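# Shut the case lid and secure its draw latch

## Task

Bring the case lid down to closed and engage the draw latch, so that the lid remains closed with nothing holding it.

## Robot and tools

Robot: two arms, left_arm and right_arm, each with six revolute joints and a parallel two-finger gripper with a wrist camera. Each base sits on a tilted plate, and both plates hang from one metal frame behind the arms. A 'too close' warning treats each plate and its half of the frame as part of that arm.

Frames: the scene frame has its origin at table-top height midway between the nominal bases, +z up, +x out over the table, and left_arm on the +y side (image left and right may differ). Calibrated bases: left_arm at (-0.003, +0.337, +0.177) m, right_arm at (+0.029, -0.326, +0.177) m, each tilted slightly. Each arm's end_effector_position (metres) and end_effector_quat_wxyz are given in that arm's own base frame, not the scene frame. The position is the point between the finger pads, about 1 cm behind the tips. Fingers point along gripper +z and close along gripper y. Printed hand poses can be off by a few centimetres, more at long reach.

Joint order in every row and every result list: waist, shoulder, elbow, wrist pitch, wrist yaw, wrist roll. Stated ranges in rad: waist -2.618 to 3.054, shoulder 0.000 to 3.142, elbow 0.000 to 3.142, wrist pitch -1.571 to 1.571, wrist yaw -1.571 to 1.571, wrist roll -2.094 to 2.094. A joint's real end may be up to 0.059 rad to either side of these.

The row: one flat list of 14 numbers covering both arms, each in [-1, 1]. The order is left_arm's six joints and then its gripper opening, then right_arm's six joints and its opening. Include all 14 even if one arm stays still. Joint numbers are offsets, not poses. They count from the 'Joint targets' line as it stood when the action or move began, not from the previous row. Scale: 1.0 equals 1.202 rad for the waist, 1.258 for the shoulder, 1.3 for the elbow, 2.073 for wrist pitch, and 2.022 for wrist yaw and for wrist roll. Sending 0 for a joint re-commands its current target, and repeating an offset moves the joint on further. The opening number is absolute: +1 fully open, -1 closed. To leave a gripper as it is, resend its present command, because 0 means half open.

execute_actions(actions, cameras): actions is a list of up to 15 actions. Each action is a table of up to 15 rows, and each row lasts one 1/30 s step. If a table is shorter than 15 rows, its last row is held for the remaining steps, so one action takes 0.5 s. An empty list just reports state and images. Any action that would push a joint more than 0.059 rad beyond its range is refused for both arms. A malformed call, or a first action that fails this check, rejects the whole call. cameras selects from cam_high, cam_low, cam_left_wrist, cam_right_wrist. Leave it out or use ["all"] for every camera, or [] for none.

move(target, speed, blend, opening_speed, blocking, cameras): target is one 14-number row or a list of up to 15 rows. All of them are offsets from the same starting Joint targets, not chained. Joints travel together along smooth paths. speed is in rad/s for the joint with the farthest to go, from 0.01 to 2, default 0.5. Give one value, or one per target. blend, in rad, rounds corners between list targets. opening_speed, 0.2 or more per second on the -1..+1 scale, changes finger commands gradually. blocking=false returns after about 0.5 s while the move continues. Paths do not avoid obstacles or the other arm. The 'move:' line reports the outcome: done, off_target (resting more than 0.035 rad from target), moving, held or fault. It also shows limits=held if steps were withheld, and each arm's worst joint error. Reaching done does not prove contact or no contact.

wait(seconds 0 to 10) lets time run while commands are held. stop brakes a running move. zoom_image(camera, region [x0,y0,x1,y1] pixels, at most 504x504) enlarges part of that camera's newest image, which is 672x504. show_instructions displays the reference image of the latch. read_manual(section="licences") returns licence text only. finished_scene(scene) ends the current scene permanently. Pass this scene's number. Call it only when the lid is shut and latched with the robot not touching it.

Results: Joint positions (rad) and Joint velocities (rad/s), one block per arm. Each block ends with the finger gap in metres (0.093 fully open) and its rate. 'within noise' means the arm is still. Joint targets are the base for your next offsets. grip_measured is the finger motor on the -1..+1 scale: pads meet near -0.94, and each mm of object width adds about 0.0208. It keeps moving after contact, so it says little about whether something is held. Joint torques include gravity. Joints 1 to 3 wrap at ±28 N m. 'joint sent to its limit' means a joint was clamped at its end. 'joint command not followed' means the clearance check altered targets. MOTOR HOT appears at 75 °C. At 90 °C that arm folds up and stays idle for the rest of the scene.

Motion limits: each joint's target can lead its measured angle only by a fixed amount per step. Targets that would move the gripper more than 200 mm are scaled back, so big offsets can take several actions. Friction and weight can leave joints short, and small turns may not happen at all. To stop pressing against something, command targets back past the measured positions.

Avoid: fast contacts and slamming the lid, hard presses, arms striking each other (this can end the scene), dropping or releasing moving parts, and anything falling off the table. Also avoid long stretched-out holds that heat motors. Occasionally something may tug a held part or nudge a loose object.

Each tool is called after "Request:" as a command line: name --argument value for each argument, lists and objects as JSON in quotes; but a table of rows of numbers goes row by row, as --pt "numbers of a row", without its own name.

Reference images:

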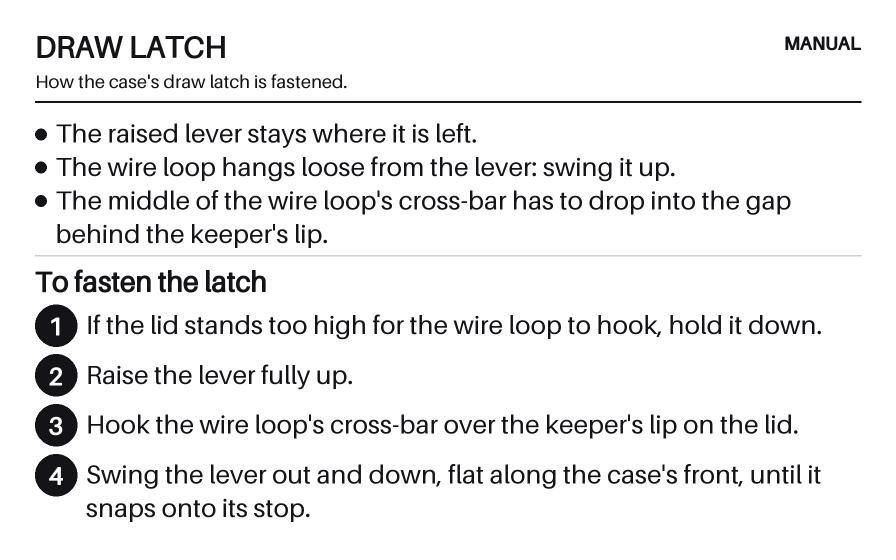

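## Session

Request:
execute_actions --actions '[]'

Scene clock: 0.00 s.
left_arm: end_effector_position=(+0.1475, -0.5665, +0.1092) grip_measured=+1.000 end_effector_quat_wxyz=(+0.532, +0.617, +0.556, -0.167) | right_arm: end_effector_position=(+0.1339, -0.3165, +0.2517) grip_measured=+1.000 end_effector_quat_wxyz=(+0.358, +0.711, +0.559, -0.232)
Joint positions: left_arm=[-1.378 2.104 1.279 0.427 -0.218 0.441 0.093] | right_arm=[-0.993 1.191 1.152 -0.712 0.369 0.653 0.093]
Joint velocities: within noise
Joint torques (N m): no reading
Motor temperatures (°C): left_arm=[28 38 37 29 27 27 24] | right_arm=[26 36 39 29 24 27 24]
Heat: left arm: 38 °C; right arm: 39 °C.
Joint targets: left_arm=[-1.379 2.085 1.293 0.440 -0.218 0.441] | right_arm=[-0.993 1.187 1.159 -0.715 0.368 0.653]
Tool commands: left_gripper/opening=+1.0 right_gripper/opening=+1.0

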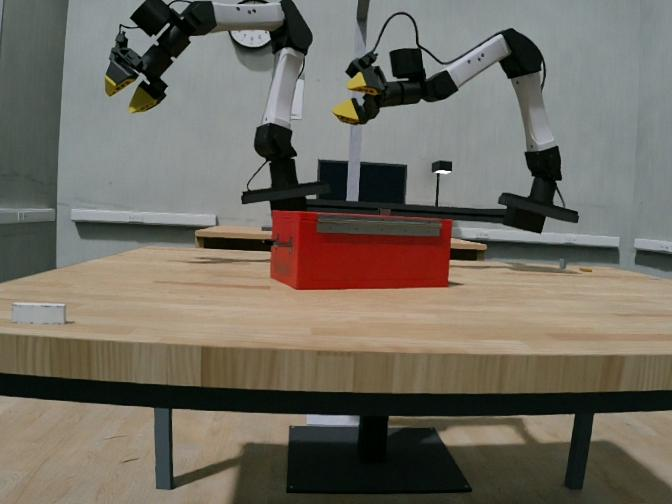

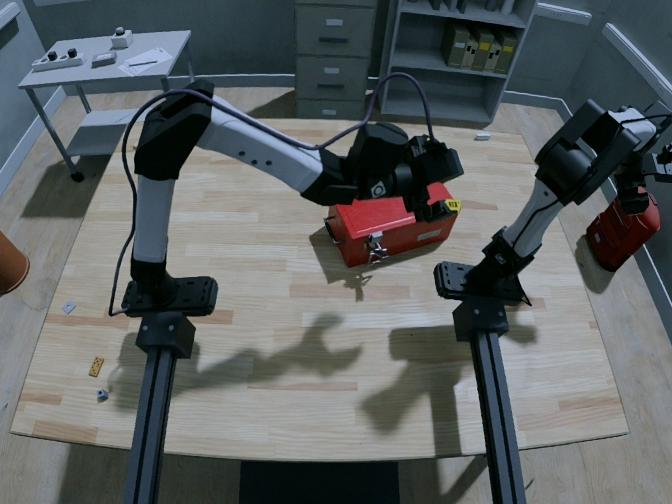

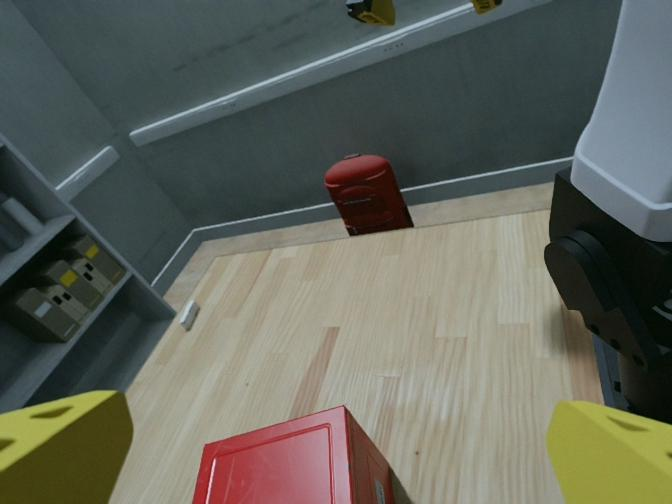

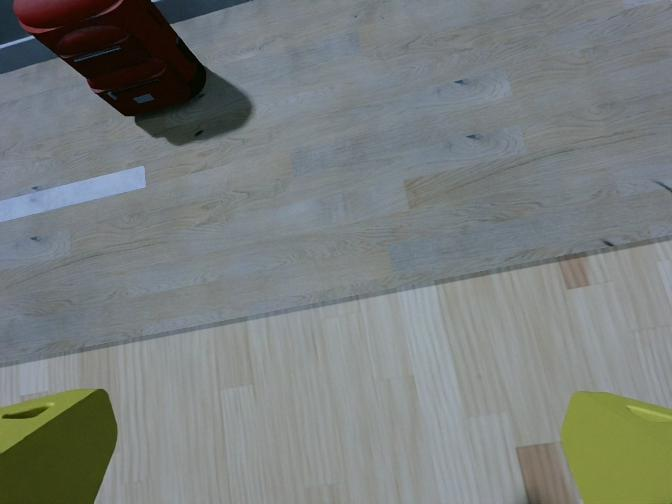

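Request:
zoom_image --camera "cam_low" --region '[300, 170, 480, 305]'

Request:
zoom_image --camera "cam_high" --region '[240, 180, 480, 320]'

Scaled by 2.800 from the camera's 672x504 image, which has a finer 960x720 frame.

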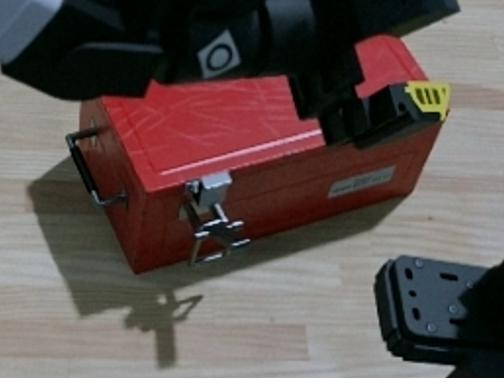

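Scaled by 2.100 from the camera's 672x504 image, which has a finer 960x720 frame.

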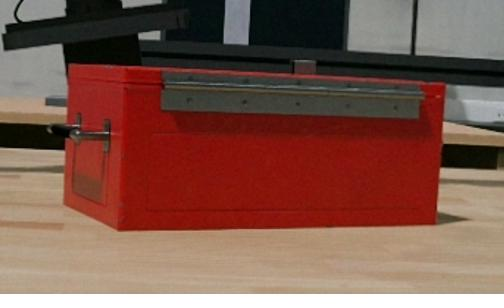

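Request:
move --target '[0.75, 0, 0, 0, 0.108, -0.218, 1, 0,0,0,0,0,0,1]' --speed 1.0 --cameras '["cam_left_wrist","cam_low"]'

Request:
move --target '[0, 0, 0, 0, 0, 0, 1, 1.1,0,0,0.15,-0.182,-0.323,1]' --speed 1.0

Scene clock: 28.10 s.
left_arm: end_effector_position=(+0.5252, -0.2643, +0.1076) grip_measured=+1.000 end_effector_quat_wxyz=(+0.540, +0.195, +0.810, -0.122) | right_arm: end_effector_position=(+0.1339, -0.3165, +0.2517) grip_measured=+1.000 end_effector_quat_wxyz=(+0.358, +0.711, +0.559, -0.232)
Joint positions: left_arm=[-0.469 2.104 1.279 0.427 -0.01 0.011 0.093] | right_arm=[-0.993 1.191 1.152 -0.712 0.369 0.653 0.093]
Joint velocities: within noise
Joint torques (N m): left_arm=[-3.28 -12.97 9.14 2.5 0.2 -0.09] | right_arm=[0.35 -6.82 7.61 1.92 0.4 0.07]
Motor temperatures (°C): left_arm=[28 51 41 37 27 27 24] | right_arm=[25 36 46 31 24 27 24]
Heat: left arm: 51 °C; right arm: 46 °C.
Joint targets: left_arm=[-0.477 2.085 1.293 0.440 0.000 0.000] | right_arm=[-0.993 1.187 1.159 -0.715 0.368 0.653]
move: done
Images, in order (width x height): cam_low 672x504, cam_left_wrist 672x504.

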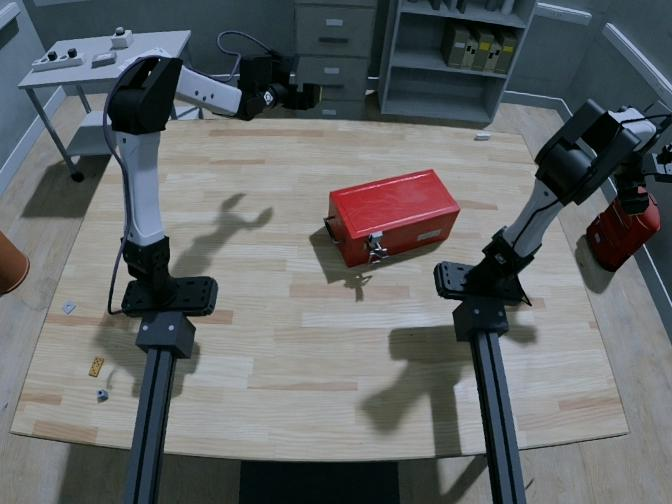

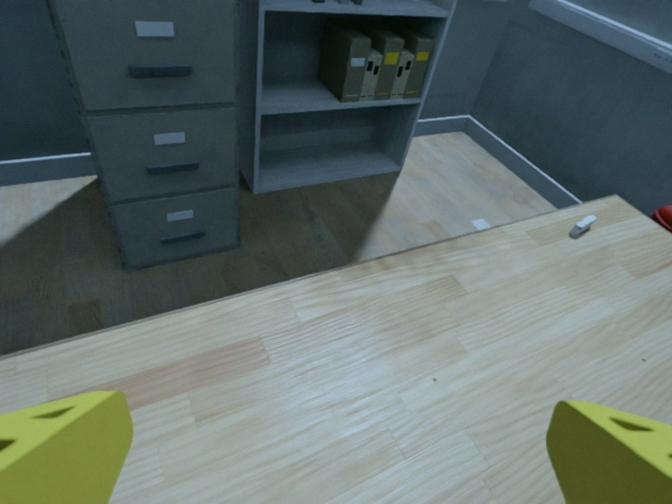

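every number of target must lie in its column's range; nothing of the call was run

Request:
zoom_image --camera "cam_low" --region '[310, 160, 470, 280]'

Request:
move --target '[0, 0, 0, 0, 0, 0, 1, 1.0,0,0,0,-0.182,-0.323,1]' --speed 1.0 --cameras '["cam_right_wrist","cam_low"]'

Scaled by 3.150 from the camera's 672x504 image, which has a finer 960x720 frame.

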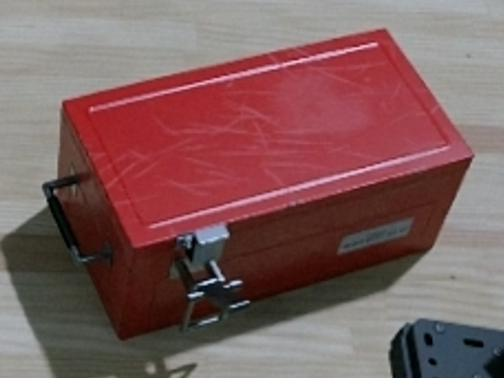

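Scene clock: 33.10 s.
left_arm: end_effector_position=(+0.5251, -0.2644, +0.1076) grip_measured=+1.000 end_effector_quat_wxyz=(+0.540, +0.195, +0.810, -0.122) | right_arm: end_effector_position=(+0.3395, +0.0694, +0.2440) grip_measured=+1.000 end_effector_quat_wxyz=(+0.397, -0.088, +0.913, +0.037)
Joint positions: left_arm=[-0.469 2.104 1.279 0.427 -0.009 0.01 0.093] | right_arm=[0.208 1.191 1.152 -0.712 0.014 0.01 0.093]
Joint velocities: within noise
Joint torques (N m): left_arm=[-3.29 -12.94 9.09 2.49 0.19 -0.09] | right_arm=[1.05 -5.16 7.61 2.24 -0.09 0.02]
Motor temperatures (°C): left_arm=[28 53 42 38 27 27 24] | right_arm=[25 36 46 31 24 27 24]
Heat: left arm: 53 °C; right arm: 46 °C.
Joint targets: left_arm=[-0.477 2.085 1.293 0.440 0.000 0.000] | right_arm=[0.209 1.187 1.159 -0.715 0.000 0.000]
move: done
Images, in order (width x height): cam_low 672x504, cam_right_wrist 672x504.

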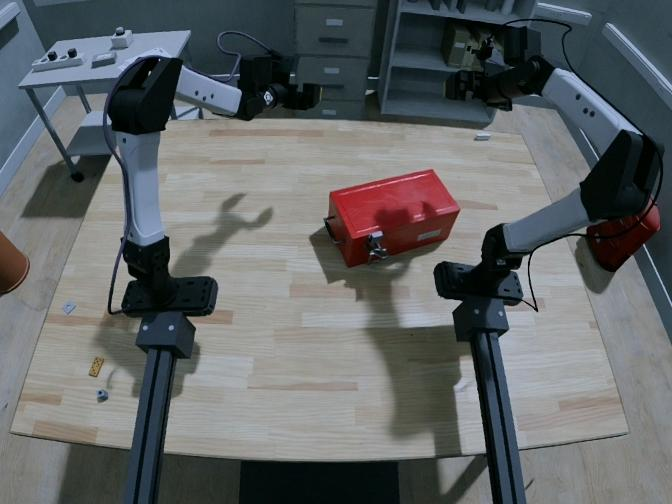

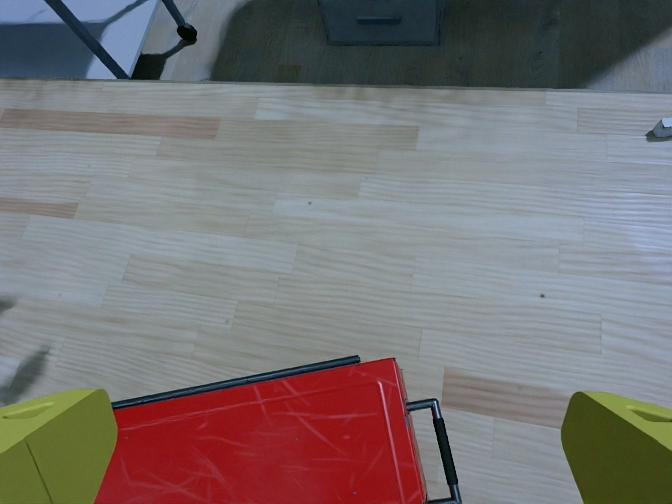

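Request:
move --target '[0, 0, 0, 0, 0, 0, 1, 0.24,-0.17,0.013,-0.187,0,0,1]' --speed 0.8 --cameras '["cam_right_wrist"]'

Scene clock: 38.97 s.
left_arm: end_effector_position=(+0.5251, -0.2644, +0.1076) grip_measured=+1.000 end_effector_quat_wxyz=(+0.540, +0.195, +0.810, -0.122) | right_arm: end_effector_position=(+0.2217, +0.1176, +0.2428) grip_measured=+1.000 end_effector_quat_wxyz=(+0.315, -0.226, +0.919, +0.077)
Joint positions: left_arm=[-0.469 2.104 1.279 0.427 -0.009 0.01 0.093] | right_arm=[0.493 0.975 1.152 -1.088 0.008 0.008 0.093]
Joint velocities: within noise
Joint torques (N m): left_arm=[-3.28 -12.92 9.14 2.49 0.2 -0.09] | right_arm=[0.91 -1.83 8.29 1.92 0 0]
Motor temperatures (°C): left_arm=[28 55 42 38 27 27 24] | right_arm=[25 36 47 31 24 27 24]
Heat: left arm: 55 °C; right arm: 47 °C.
Joint targets: left_arm=[-0.477 2.085 1.293 0.440 0.000 0.000] | right_arm=[0.497 0.973 1.176 -1.103 0.000 0.000]
move: done
Images, in order (width x height): cam_right_wrist 672x504.

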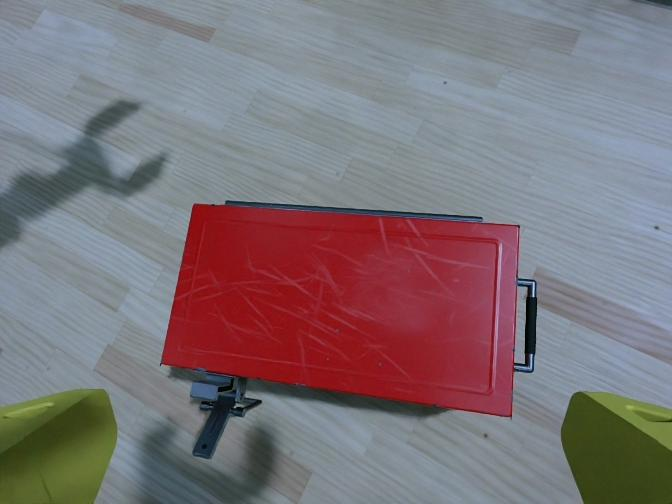

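Request:
move --target '[-0.56, -0.933, -0.812, -0.129, 0, 0, 1, 0,0,0,0,0,0,1]' --speed 0.8 --cameras '["cam_left_wrist","cam_low"]'

Scene clock: 75.63 s.
left_arm: end_effector_position=(+0.1254, -0.2751, +0.1019) grip_measured=+1.000 end_effector_quat_wxyz=(+0.431, +0.468, +0.721, -0.274) | right_arm: end_effector_position=(+0.2215, +0.1174, +0.2426) grip_measured=+1.000 end_effector_quat_wxyz=(+0.314, -0.226, +0.919, +0.077)
Joint positions: left_arm=[-1.144 0.923 0.249 0.175 -0.001 0.009 0.093] | right_arm=[0.493 0.975 1.152 -1.09 0.008 0.008 0.093]
Joint velocities: within noise
Joint torques (N m): left_arm=[-1.29 -1.96 7.38 2.33 0.08 -0.08] | right_arm=[0.9 -1.83 8.29 1.96 0 -0.01]
Motor temperatures (°C): left_arm=[28 61 43 41 27 27 24] | right_arm=[25 35 51 32 24 27 23]
Heat: left arm: 61 °C; right arm: 51 °C.
Joint targets: left_arm=[-1.151 0.911 0.238 0.172 0.000 0.000] | right_arm=[0.497 0.973 1.176 -1.103 0.000 0.000]
move: done
Images, in order (width x height): cam_low 672x504, cam_left_wrist 672x504.

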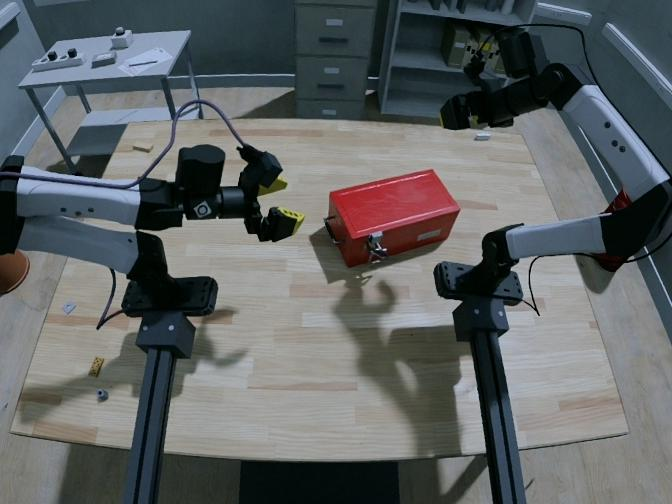

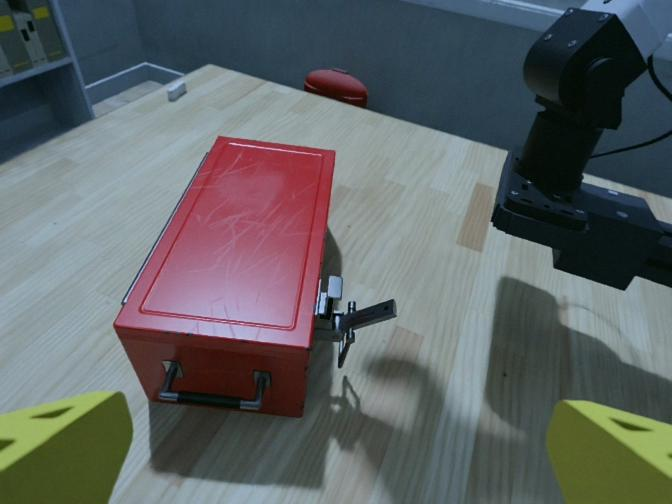

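Request:
zoom_image --camera "cam_left_wrist" --region '[260, 250, 440, 385]'

Request:
zoom_image --camera "cam_low" --region '[350, 220, 410, 265]'

Scaled by 2.800 from the camera's 672x504 image, which has a finer 960x720 frame.

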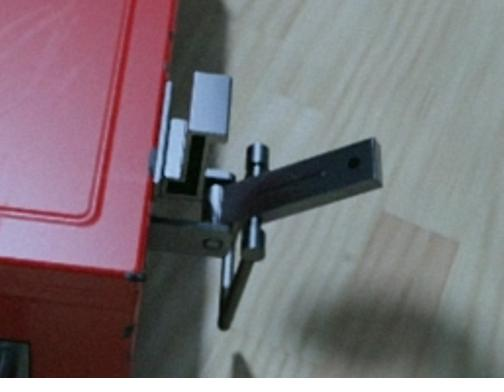

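Scaled by 8.400 from the camera's 672x504 image, which has a finer 960x720 frame.

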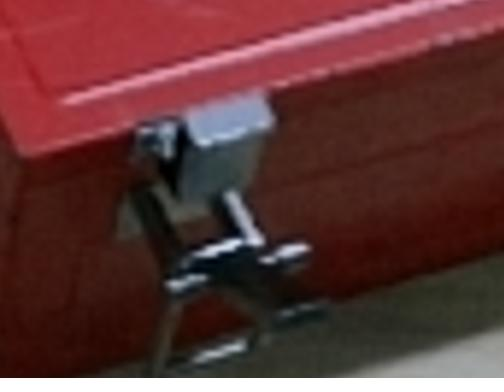

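Request:
move --target '[0.01, 0.9, 0.10, 0.48, 0, 0, 1, 0,0,0,0,0,0,1]' --speed 0.8 --cameras '["cam_left_wrist"]'

Scene clock: 104.30 s.
left_arm: end_effector_position=(+0.1548, -0.3397, -0.0288) grip_measured=+1.000 end_effector_quat_wxyz=(+0.410, +0.476, +0.733, -0.261) | right_arm: end_effector_position=(+0.2214, +0.1174, +0.2426) grip_measured=+1.000 end_effector_quat_wxyz=(+0.314, -0.226, +0.919, +0.077)
Joint positions: left_arm=[-1.144 2.034 0.34 1.138 -0.001 0.009 0.093] | right_arm=[0.493 0.975 1.152 -1.09 0.008 0.008 0.093]
Joint velocities: within noise
Joint torques (N m): left_arm=[-0.84 -5.64 6.8 2.69 0.09 -0.08] | right_arm=[0.91 -1.81 8.29 1.96 0 -0.01]
Motor temperatures (°C): left_arm=[28 48 43 40 27 27 24] | right_arm=[25 34 52 32 24 27 23]
Heat: left arm: 48 °C; right arm: 52 °C.
Joint targets: left_arm=[-1.139 2.044 0.368 1.167 0.000 0.000] | right_arm=[0.497 0.973 1.176 -1.103 0.000 0.000]
move: done
Images, in order (width x height): cam_left_wrist 672x504.

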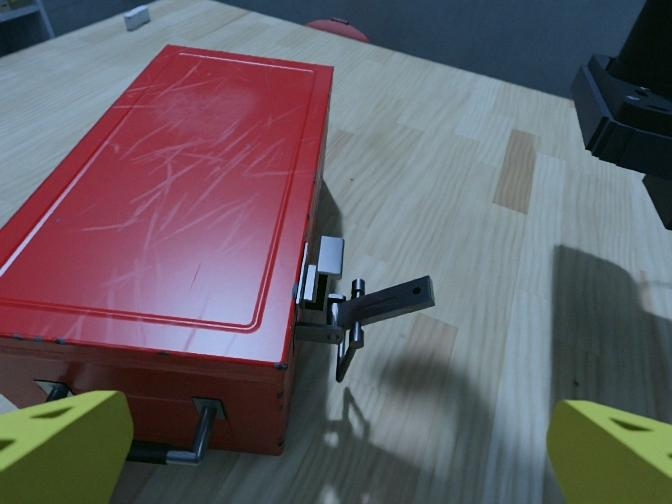

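Request:
zoom_image --camera "cam_left_wrist" --region '[270, 220, 450, 400]'

Scaled by 2.800 from the camera's 672x504 image, which has a finer 960x720 frame.

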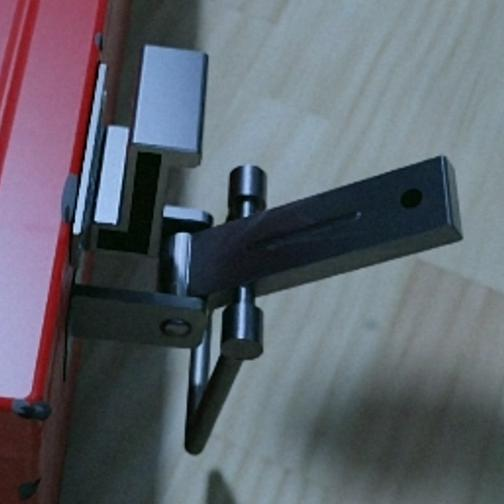

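Request:
wait --seconds 0 --cameras '["cam_right_wrist","cam_low"]'

Request:
zoom_image --camera "cam_right_wrist" --region '[160, 345, 290, 465]'

Scene clock: 109.10 s.
left_arm: end_effector_position=(+0.1549, -0.3398, -0.0286) grip_measured=+1.000 end_effector_quat_wxyz=(+0.411, +0.476, +0.733, -0.261) | right_arm: end_effector_position=(+0.2214, +0.1174, +0.2426) grip_measured=+1.000 end_effector_quat_wxyz=(+0.314, -0.226, +0.919, +0.077)
Joint positions: left_arm=[-1.144 2.034 0.34 1.139 -0.001 0.009 0.093] | right_arm=[0.493 0.975 1.152 -1.09 0.008 0.008 0.093]
Joint velocities: within noise
Joint torques (N m): left_arm=[-0.84 -5.6 6.79 2.69 0.09 -0.08] | right_arm=[0.91 -1.81 8.29 1.96 0.01 -0.01]
Motor temperatures (°C): left_arm=[28 47 43 40 27 27 24] | right_arm=[25 34 52 33 24 27 23]
Heat: left arm: 47 °C; right arm: 52 °C.
Joint targets: left_arm=[-1.139 2.044 0.368 1.167 0.000 0.000] | right_arm=[0.497 0.973 1.176 -1.103 0.000 0.000]
Tool commands: left_gripper/opening=+1.0 right_gripper/opening=+1.0
Images, in order (width x height): cam_low 672x504, cam_right_wrist 672x504.

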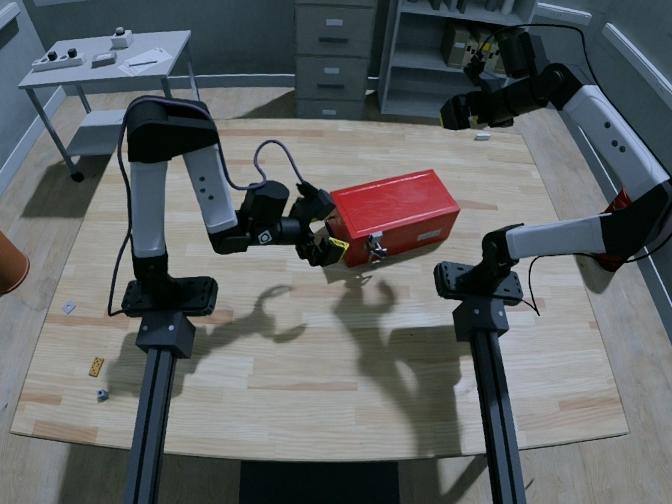

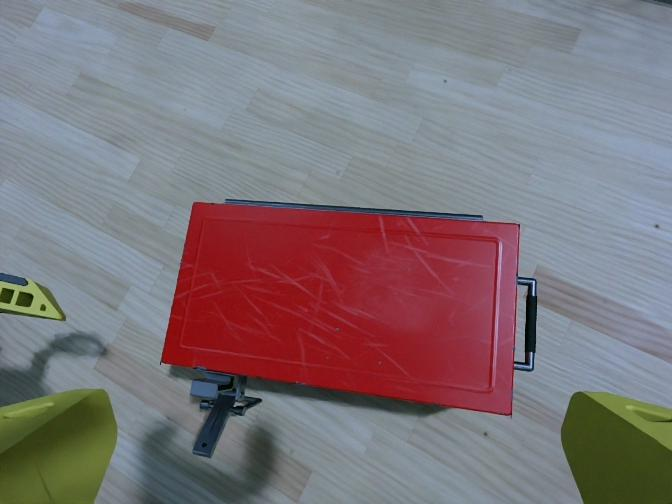

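Scaled by 3.877 from the camera's 672x504 image, which has a finer 960x720 frame.

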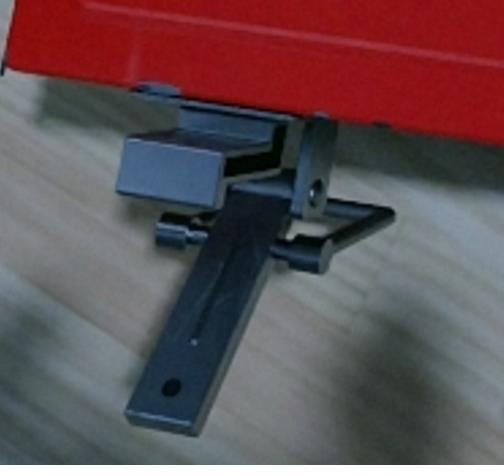

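Request:
zoom_image --camera "cam_left_wrist" --region '[0, 300, 340, 470]'

Request:
zoom_image --camera "cam_low" --region '[335, 190, 465, 275]'

This scene's latest camera images include none from cam_left_wrist. They are from: cam_low, cam_right_wrist. cam_left_wrist's image comes with the result of a call that names it in "cameras".

Scaled by 3.877 from the camera's 672x504 image, which has a finer 960x720 frame.

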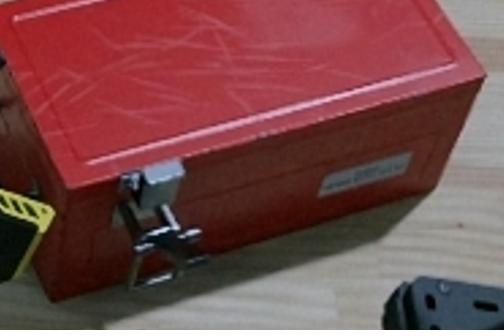

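Request:
move --pt "0 -0.165 -0.239 0.055 0 0 1 0 0 0 0 0 0 1" --pt "0 -0.165 -0.239 0.055 0 0 1 0.7 0.468 -0.362 0.271 0.253 0.457 -1" --speed 0.8 --cameras '["cam_left_wrist","cam_right_wrist","cam_low"]'

Scene clock: 196.60 s.
left_arm: end_effector_position=(+0.1273, -0.2793, -0.0110) grip_measured=+1.000 end_effector_quat_wxyz=(+0.415, +0.474, +0.730, -0.264) | right_arm: end_effector_position=(+0.1394, +0.2389, +0.0170) grip_measured=-0.979 end_effector_quat_wxyz=(+0.260, -0.180, +0.948, -0.026)
Joint positions: left_arm=[-1.144 1.862 0.065 1.254 -0.001 0.009 0.093] | right_arm=[1.338 1.556 0.717 -0.549 0.499 0.916 0]
Joint velocities: within noise
Joint torques (N m): left_arm=[-0.58 -6.68 2.69 2.69 0.09 -0.08] | right_arm=[0.69 -4.97 5.24 1.4 0.66 0.15]
Motor temperatures (°C): left_arm=[28 43 41 45 27 27 23] | right_arm=[25 33 53 33 24 27 23]
Heat: left arm: 45 °C; right arm: 53 °C.
Joint targets: left_arm=[-1.139 1.836 0.057 1.282 0.000 0.000] | right_arm=[1.339 1.562 0.705 -0.541 0.512 0.925]
move: done
Images, in order (width x height): cam_low 672x504, cam_left_wrist 672x504, cam_right_wrist 672x504.

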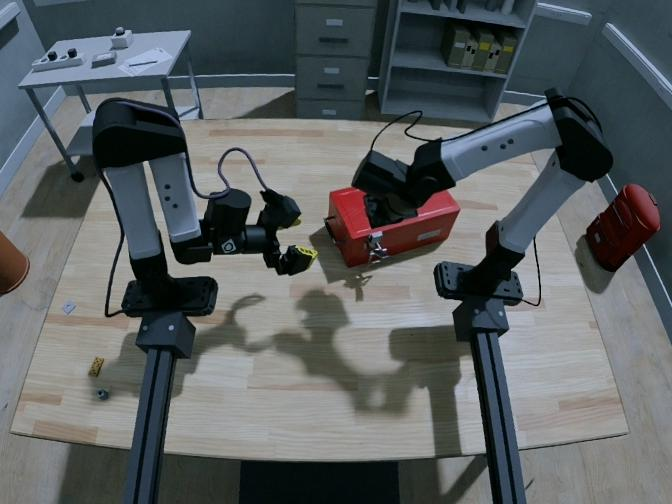

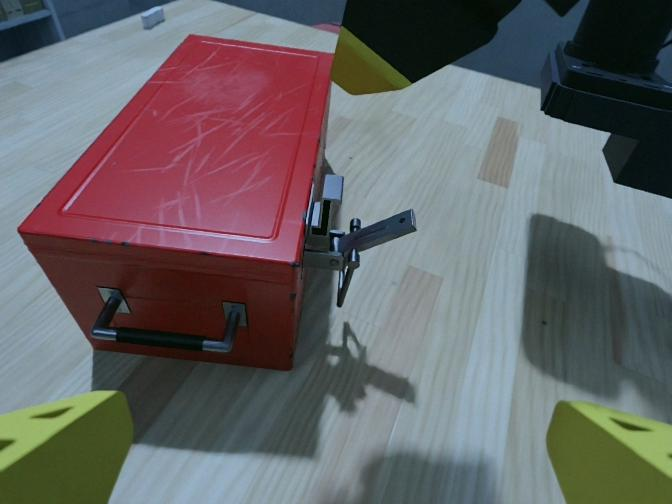

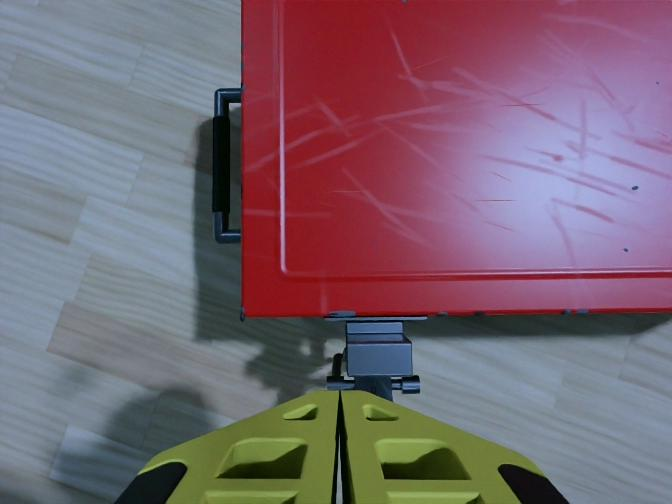

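Request:
zoom_image --camera "cam_right_wrist" --region '[310, 295, 450, 405]'

Request:
zoom_image --camera "cam_left_wrist" --region '[280, 150, 430, 320]'

Scaled by 3.600 from the camera's 672x504 image, which has a finer 960x720 frame.

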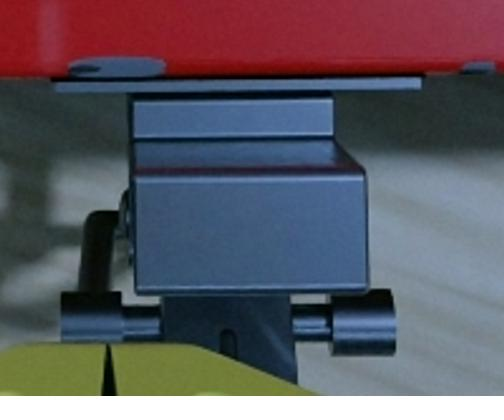

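Scaled by 2.965 from the camera's 672x504 image, which has a finer 960x720 frame.

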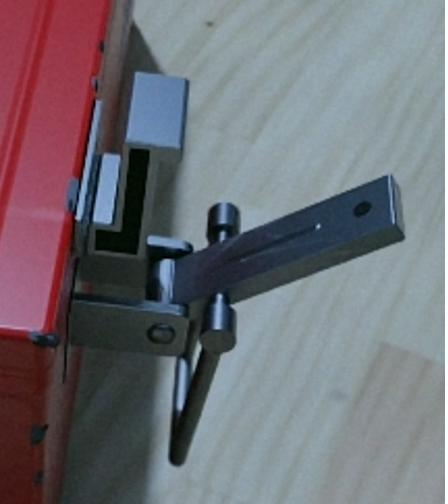

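Request:
move --target '[0,0,0,0, 0, 0, 1, 0.542,0.438,-0.233,0.203,0.158,0.370,-1]' --speed 0.6 --cameras '["cam_left_wrist","cam_right_wrist","cam_low"]'

Scene clock: 252.03 s.
left_arm: end_effector_position=(+0.1273, -0.2793, -0.0109) grip_measured=+1.000 end_effector_quat_wxyz=(+0.415, +0.474, +0.730, -0.264) | right_arm: end_effector_position=(+0.0579, +0.1740, -0.0925) grip_measured=-0.979 end_effector_quat_wxyz=(+0.412, -0.196, +0.890, -0.014)
Joint positions: left_arm=[-1.144 1.862 0.065 1.254 -0.001 0.009 0.093] | right_arm=[1.985 2.103 0.409 -0.131 0.819 1.663 0]
Joint velocities: within noise
Joint torques (N m): left_arm=[-0.61 -6.67 2.69 2.67 0.1 -0.08] | right_arm=[0.31 -5.2 1.39 0.38 0.9 0.15]
Motor temperatures (°C): left_arm=[28 43 38 49 27 27 23] | right_arm=[25 33 46 32 24 27 23]
Heat: left arm: 49 °C; right arm: 46 °C.
Joint targets: left_arm=[-1.139 1.836 0.057 1.281 0.000 0.000] | right_arm=[1.990 2.113 0.402 -0.120 0.831 1.673]
move: done
Images, in order (width x height): cam_low 672x504, cam_left_wrist 672x504, cam_right_wrist 672x504.

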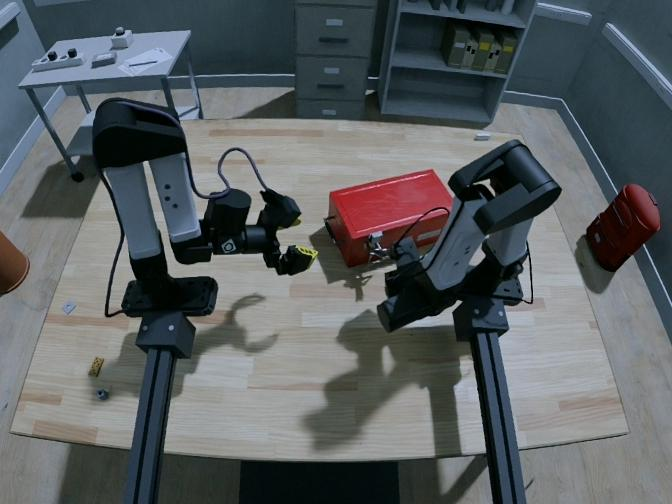

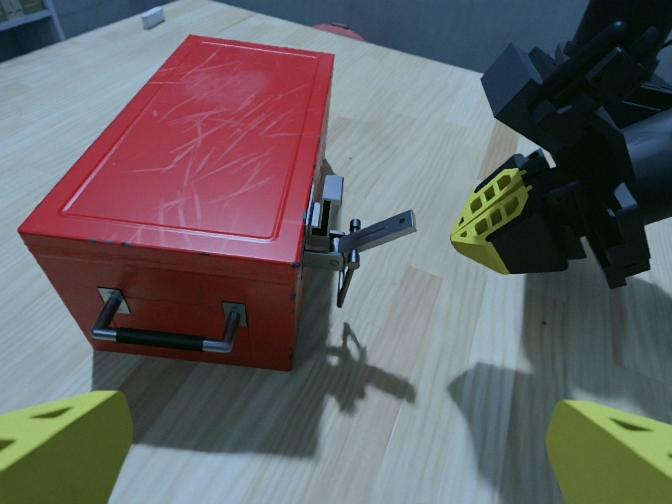

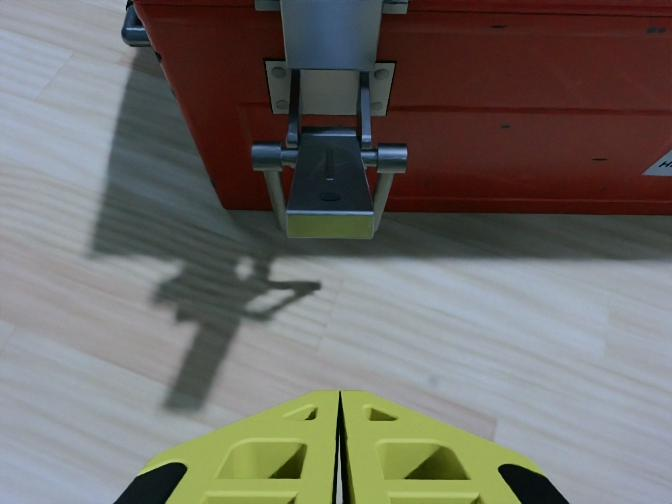

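Request:
zoom_image --camera "cam_right_wrist" --region '[230, 0, 430, 250]'

Scaled by 2.016 from the camera's 672x504 image, which has a finer 960x720 frame.

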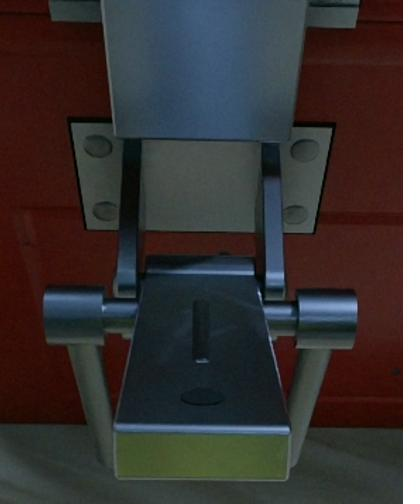

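Request:
move --pt "0 0 0 0 0 0 1 -0.152 -0.014 -0.045 0.120 0.015 -0.1365 -1" --pt "0 0 0 0 0 0 1 -0.275 -0.049 -0.069 0.196 0.012 -0.249 -1" --speed 0.3 --blend 0.05 --cameras '["cam_left_wrist","cam_right_wrist"]'

Scene clock: 262.80 s.
left_arm: end_effector_position=(+0.1274, -0.2793, -0.0108) grip_measured=+1.000 end_effector_quat_wxyz=(+0.415, +0.474, +0.730, -0.264) | right_arm: end_effector_position=(+0.1088, +0.1895, -0.0911) grip_measured=-0.979 end_effector_quat_wxyz=(+0.413, -0.202, +0.888, -0.021)
Joint positions: left_arm=[-1.144 1.862 0.065 1.255 -0.001 0.009 0.093] | right_arm=[1.666 2.07 0.32 0.268 0.848 1.179 0]
Joint velocities: within noise
Joint torques (N m): left_arm=[-0.62 -6.68 2.69 2.67 0.08 -0.08] | right_arm=[-0.16 -8.01 1.59 1.27 0.84 -0.05]
Motor temperatures (°C): left_arm=[28 43 37 49 27 27 23] | right_arm=[25 33 45 31 24 27 23]
Heat: left arm: 49 °C; right arm: 45 °C.
Joint targets: left_arm=[-1.139 1.836 0.057 1.281 0.000 0.000] | right_arm=[1.660 2.052 0.312 0.286 0.855 1.169]
move: done
Images, in order (width x height): cam_left_wrist 672x504, cam_right_wrist 672x504.

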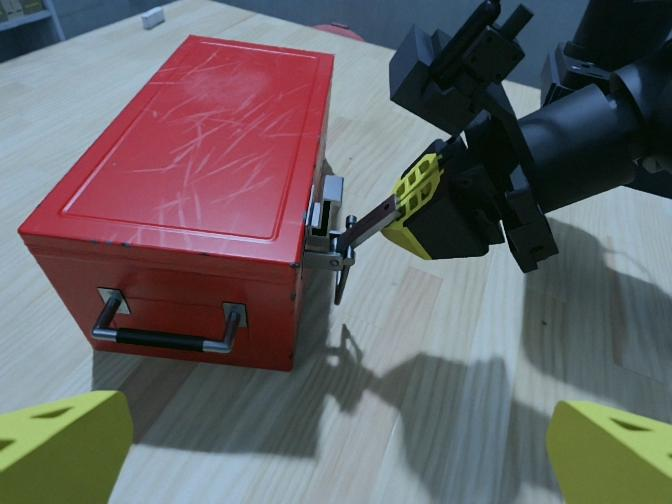

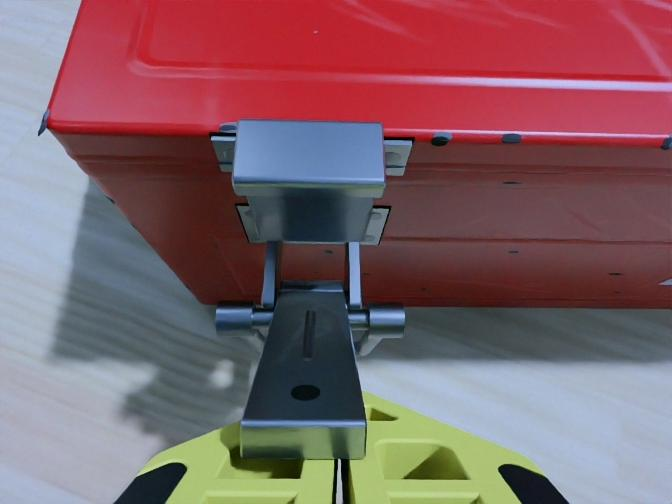

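Request:
move --pt "0 0 0 0 0 0 1 -0.0824 -0.004 0.0138 0.0425 -0.0079 -0.0712 -1" --pt "0 0 0 0 0 0 1 -0.1115 -0.0095 0.0138 0.0569 -0.0119 -0.0959 -1" --speed 0.2 --blend 0.03 --cameras '["cam_left_wrist","cam_right_wrist"]'

Scene clock: 275.23 s.
left_arm: end_effector_position=(+0.1274, -0.2794, -0.0107) grip_measured=+1.000 end_effector_quat_wxyz=(+0.415, +0.474, +0.730, -0.264) | right_arm: end_effector_position=(+0.1312, +0.1954, -0.0878) grip_measured=-0.979 end_effector_quat_wxyz=(+0.413, -0.210, +0.885, -0.035)
Joint positions: left_arm=[-1.144 1.862 0.065 1.255 -0.001 0.009 0.093] | right_arm=[1.54 2.058 0.32 0.368 0.838 0.986 0]
Joint velocities: within noise
Joint torques (N m): left_arm=[-0.62 -6.71 2.62 2.67 0.09 -0.07] | right_arm=[-0.65 -8.23 3.17 1.71 0.66 -0.02]
Motor temperatures (°C): left_arm=[28 43 37 50 26 26 23] | right_arm=[25 34 44 31 24 27 23]
Heat: left arm: 50 °C; right arm: 44 °C.
Joint targets: left_arm=[-1.139 1.836 0.057 1.281 0.000 0.000] | right_arm=[1.526 2.040 0.331 0.404 0.832 0.975]
move: off_target (right_arm); blend cut to 0.025 rad at target 1; right_arm: the wrist pitch is farthest, 0.036 rad from its target
Images, in order (width x height): cam_left_wrist 672x504, cam_right_wrist 672x504.

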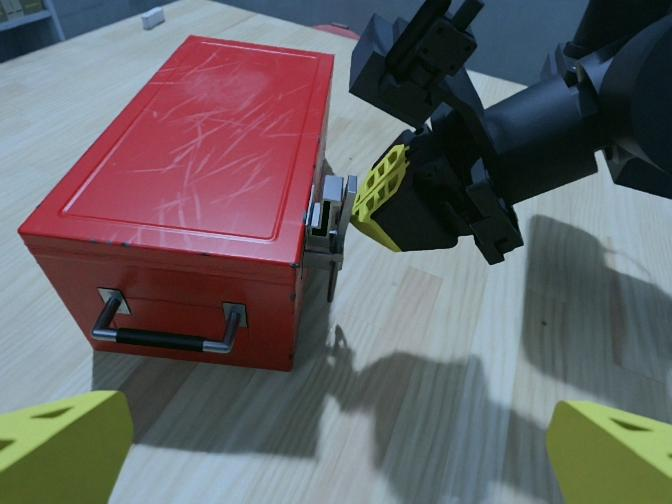

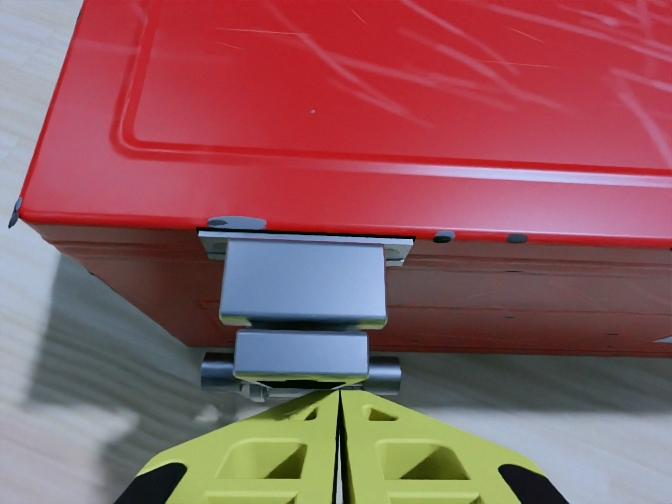

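Request:
zoom_image --camera "cam_left_wrist" --region '[290, 150, 420, 320]'

Request:
zoom_image --camera "cam_right_wrist" --region '[180, 210, 430, 410]'

Scaled by 2.965 from the camera's 672x504 image, which has a finer 960x720 frame.

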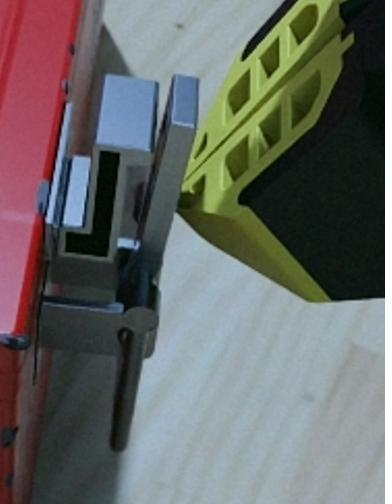

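Scaled by 2.016 from the camera's 672x504 image, which has a finer 960x720 frame.

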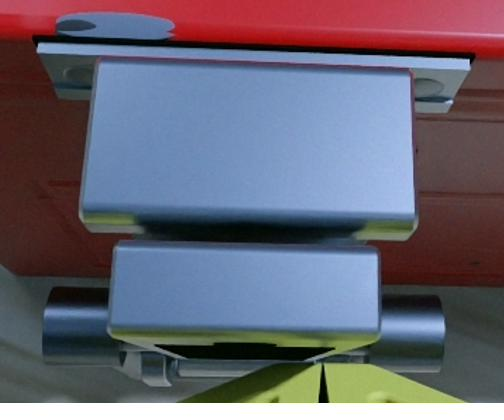

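Request:
move --target '[0,0,0,0, 0, 0, 1, -0.0204,-0.004,0,0.010,-0.0028,-0.0173,-1]' --speed 0.2 --cameras '["cam_left_wrist","cam_right_wrist"]'

Request:
zoom_image --camera "cam_left_wrist" --region '[290, 150, 420, 320]'

Scene clock: 282.00 s.
left_arm: end_effector_position=(+0.1274, -0.2794, -0.0107) grip_measured=+1.000 end_effector_quat_wxyz=(+0.415, +0.474, +0.730, -0.264) | right_arm: end_effector_position=(+0.1340, +0.1976, -0.0879) grip_measured=-0.979 end_effector_quat_wxyz=(+0.408, -0.212, +0.887, -0.034)
Joint positions: left_arm=[-1.144 1.862 0.065 1.255 -0.001 0.009 0.093] | right_arm=[1.518 2.052 0.32 0.387 0.821 0.95 0]
Joint velocities: within noise
Joint torques (N m): left_arm=[-0.59 -6.74 2.69 2.66 0.09 -0.08] | right_arm=[-0.76 -8.16 3.22 1.79 0.75 0.01]
Motor temperatures (°C): left_arm=[28 43 37 50 26 26 23] | right_arm=[25 35 43 31 24 26 23]
Heat: left arm: 50 °C; right arm: 43 °C.
Joint targets: left_arm=[-1.139 1.836 0.057 1.281 0.000 0.000] | right_arm=[1.501 2.034 0.331 0.424 0.826 0.940]
move: off_target (right_arm); right_arm: the wrist pitch is farthest, 0.037 rad from its target
Images, in order (width x height): cam_left_wrist 672x504, cam_right_wrist 672x504.

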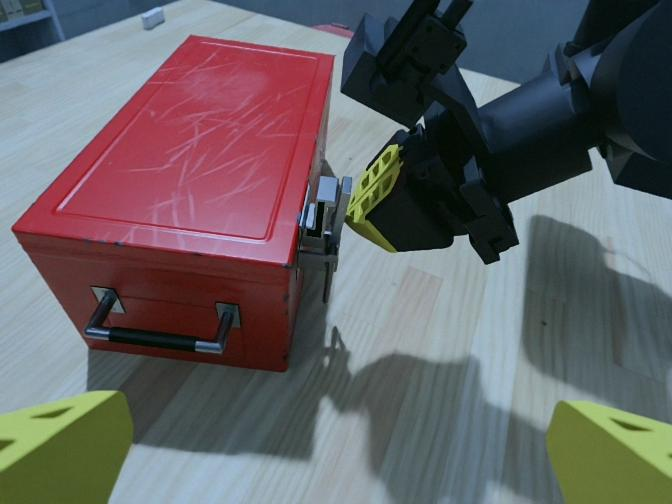

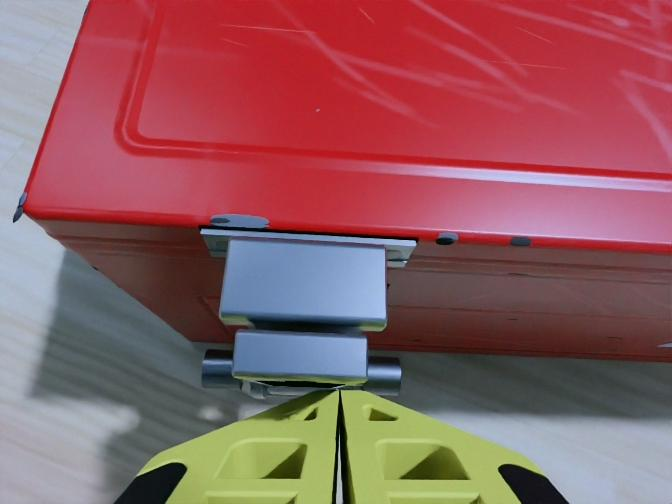

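Scaled by 2.965 from the camera's 672x504 image, which has a finer 960x720 frame.

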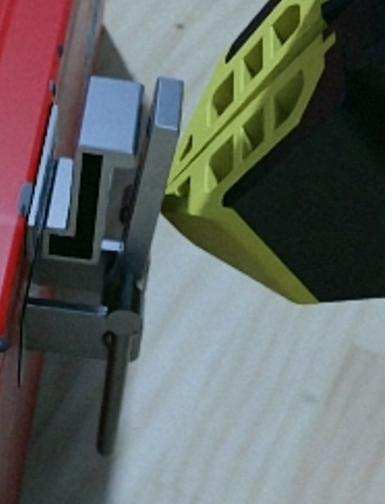

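Request:
zoom_image --camera "cam_left_wrist" --region '[0, 200, 340, 400]'

Scaled by 1.482 from the camera's 672x504 image, which has a finer 960x720 frame.

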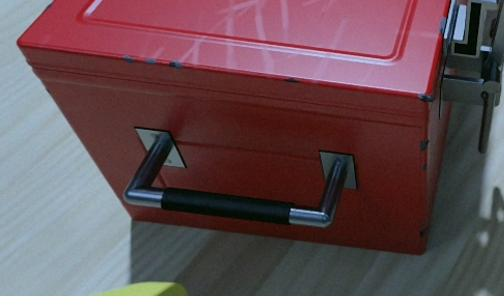

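Request:
move --pt "0 0 0 0 0 0 1 0.2546 0.0485 0.009 -0.1428 0.0173 0.226 -1" --pt "0 0 0 0 0 0 1 0.3744 0.5207 0.1431 -0.0314 0.1365 0.3437 0.2" --speed 0.6 --cameras '["cam_left_wrist","cam_right_wrist"]'

Scene clock: 354.03 s.
left_arm: end_effector_position=(+0.1274, -0.2794, -0.0107) grip_measured=+1.000 end_effector_quat_wxyz=(+0.416, +0.474, +0.730, -0.264) | right_arm: end_effector_position=(+0.0915, +0.1754, -0.1516) grip_measured=+0.198 end_effector_quat_wxyz=(+0.526, -0.199, +0.827, +0.006)
Joint positions: left_arm=[-1.144 1.862 0.065 1.256 -0.001 0.009 0.093] | right_arm=[1.946 2.678 0.507 0.35 1.091 1.626 0.055]
Joint velocities: within noise
Joint torques (N m): left_arm=[-0.64 -6.67 2.7 2.67 0.09 -0.09] | right_arm=[0.38 -6.68 -0.02 0.41 1 0.16]
Motor temperatures (°C): left_arm=[28 43 36 53 26 26 23] | right_arm=[25 36 41 31 24 26 23]
Heat: left arm: 53 °C; right arm: 41 °C.
Joint targets: left_arm=[-1.139 1.836 0.057 1.281 0.000 0.000] | right_arm=[1.951 2.690 0.517 0.359 1.102 1.635]
move: done
Images, in order (width x height): cam_left_wrist 672x504, cam_right_wrist 672x504.

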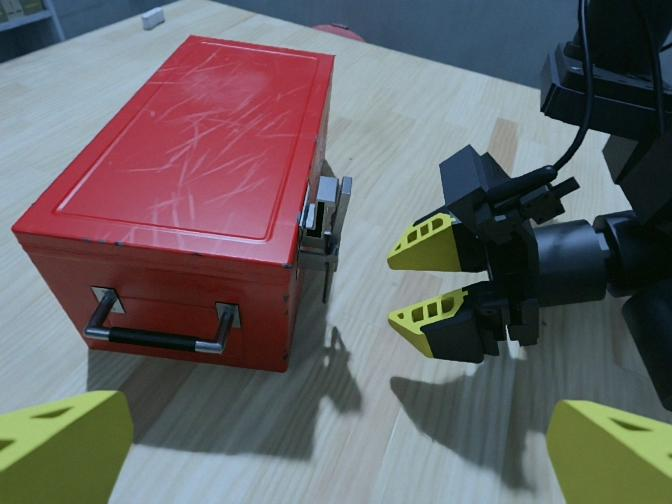

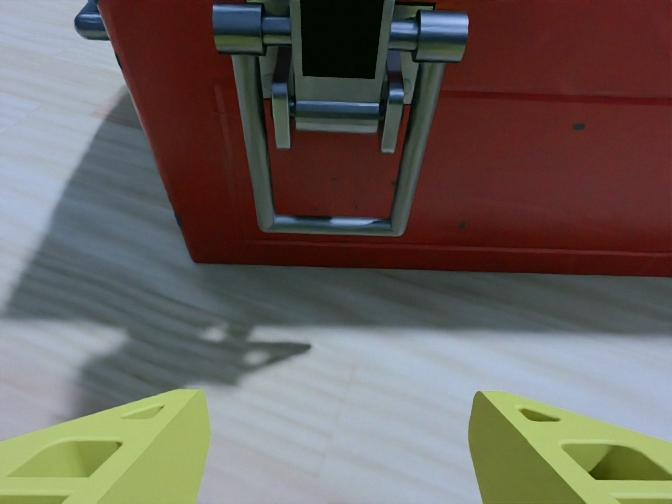

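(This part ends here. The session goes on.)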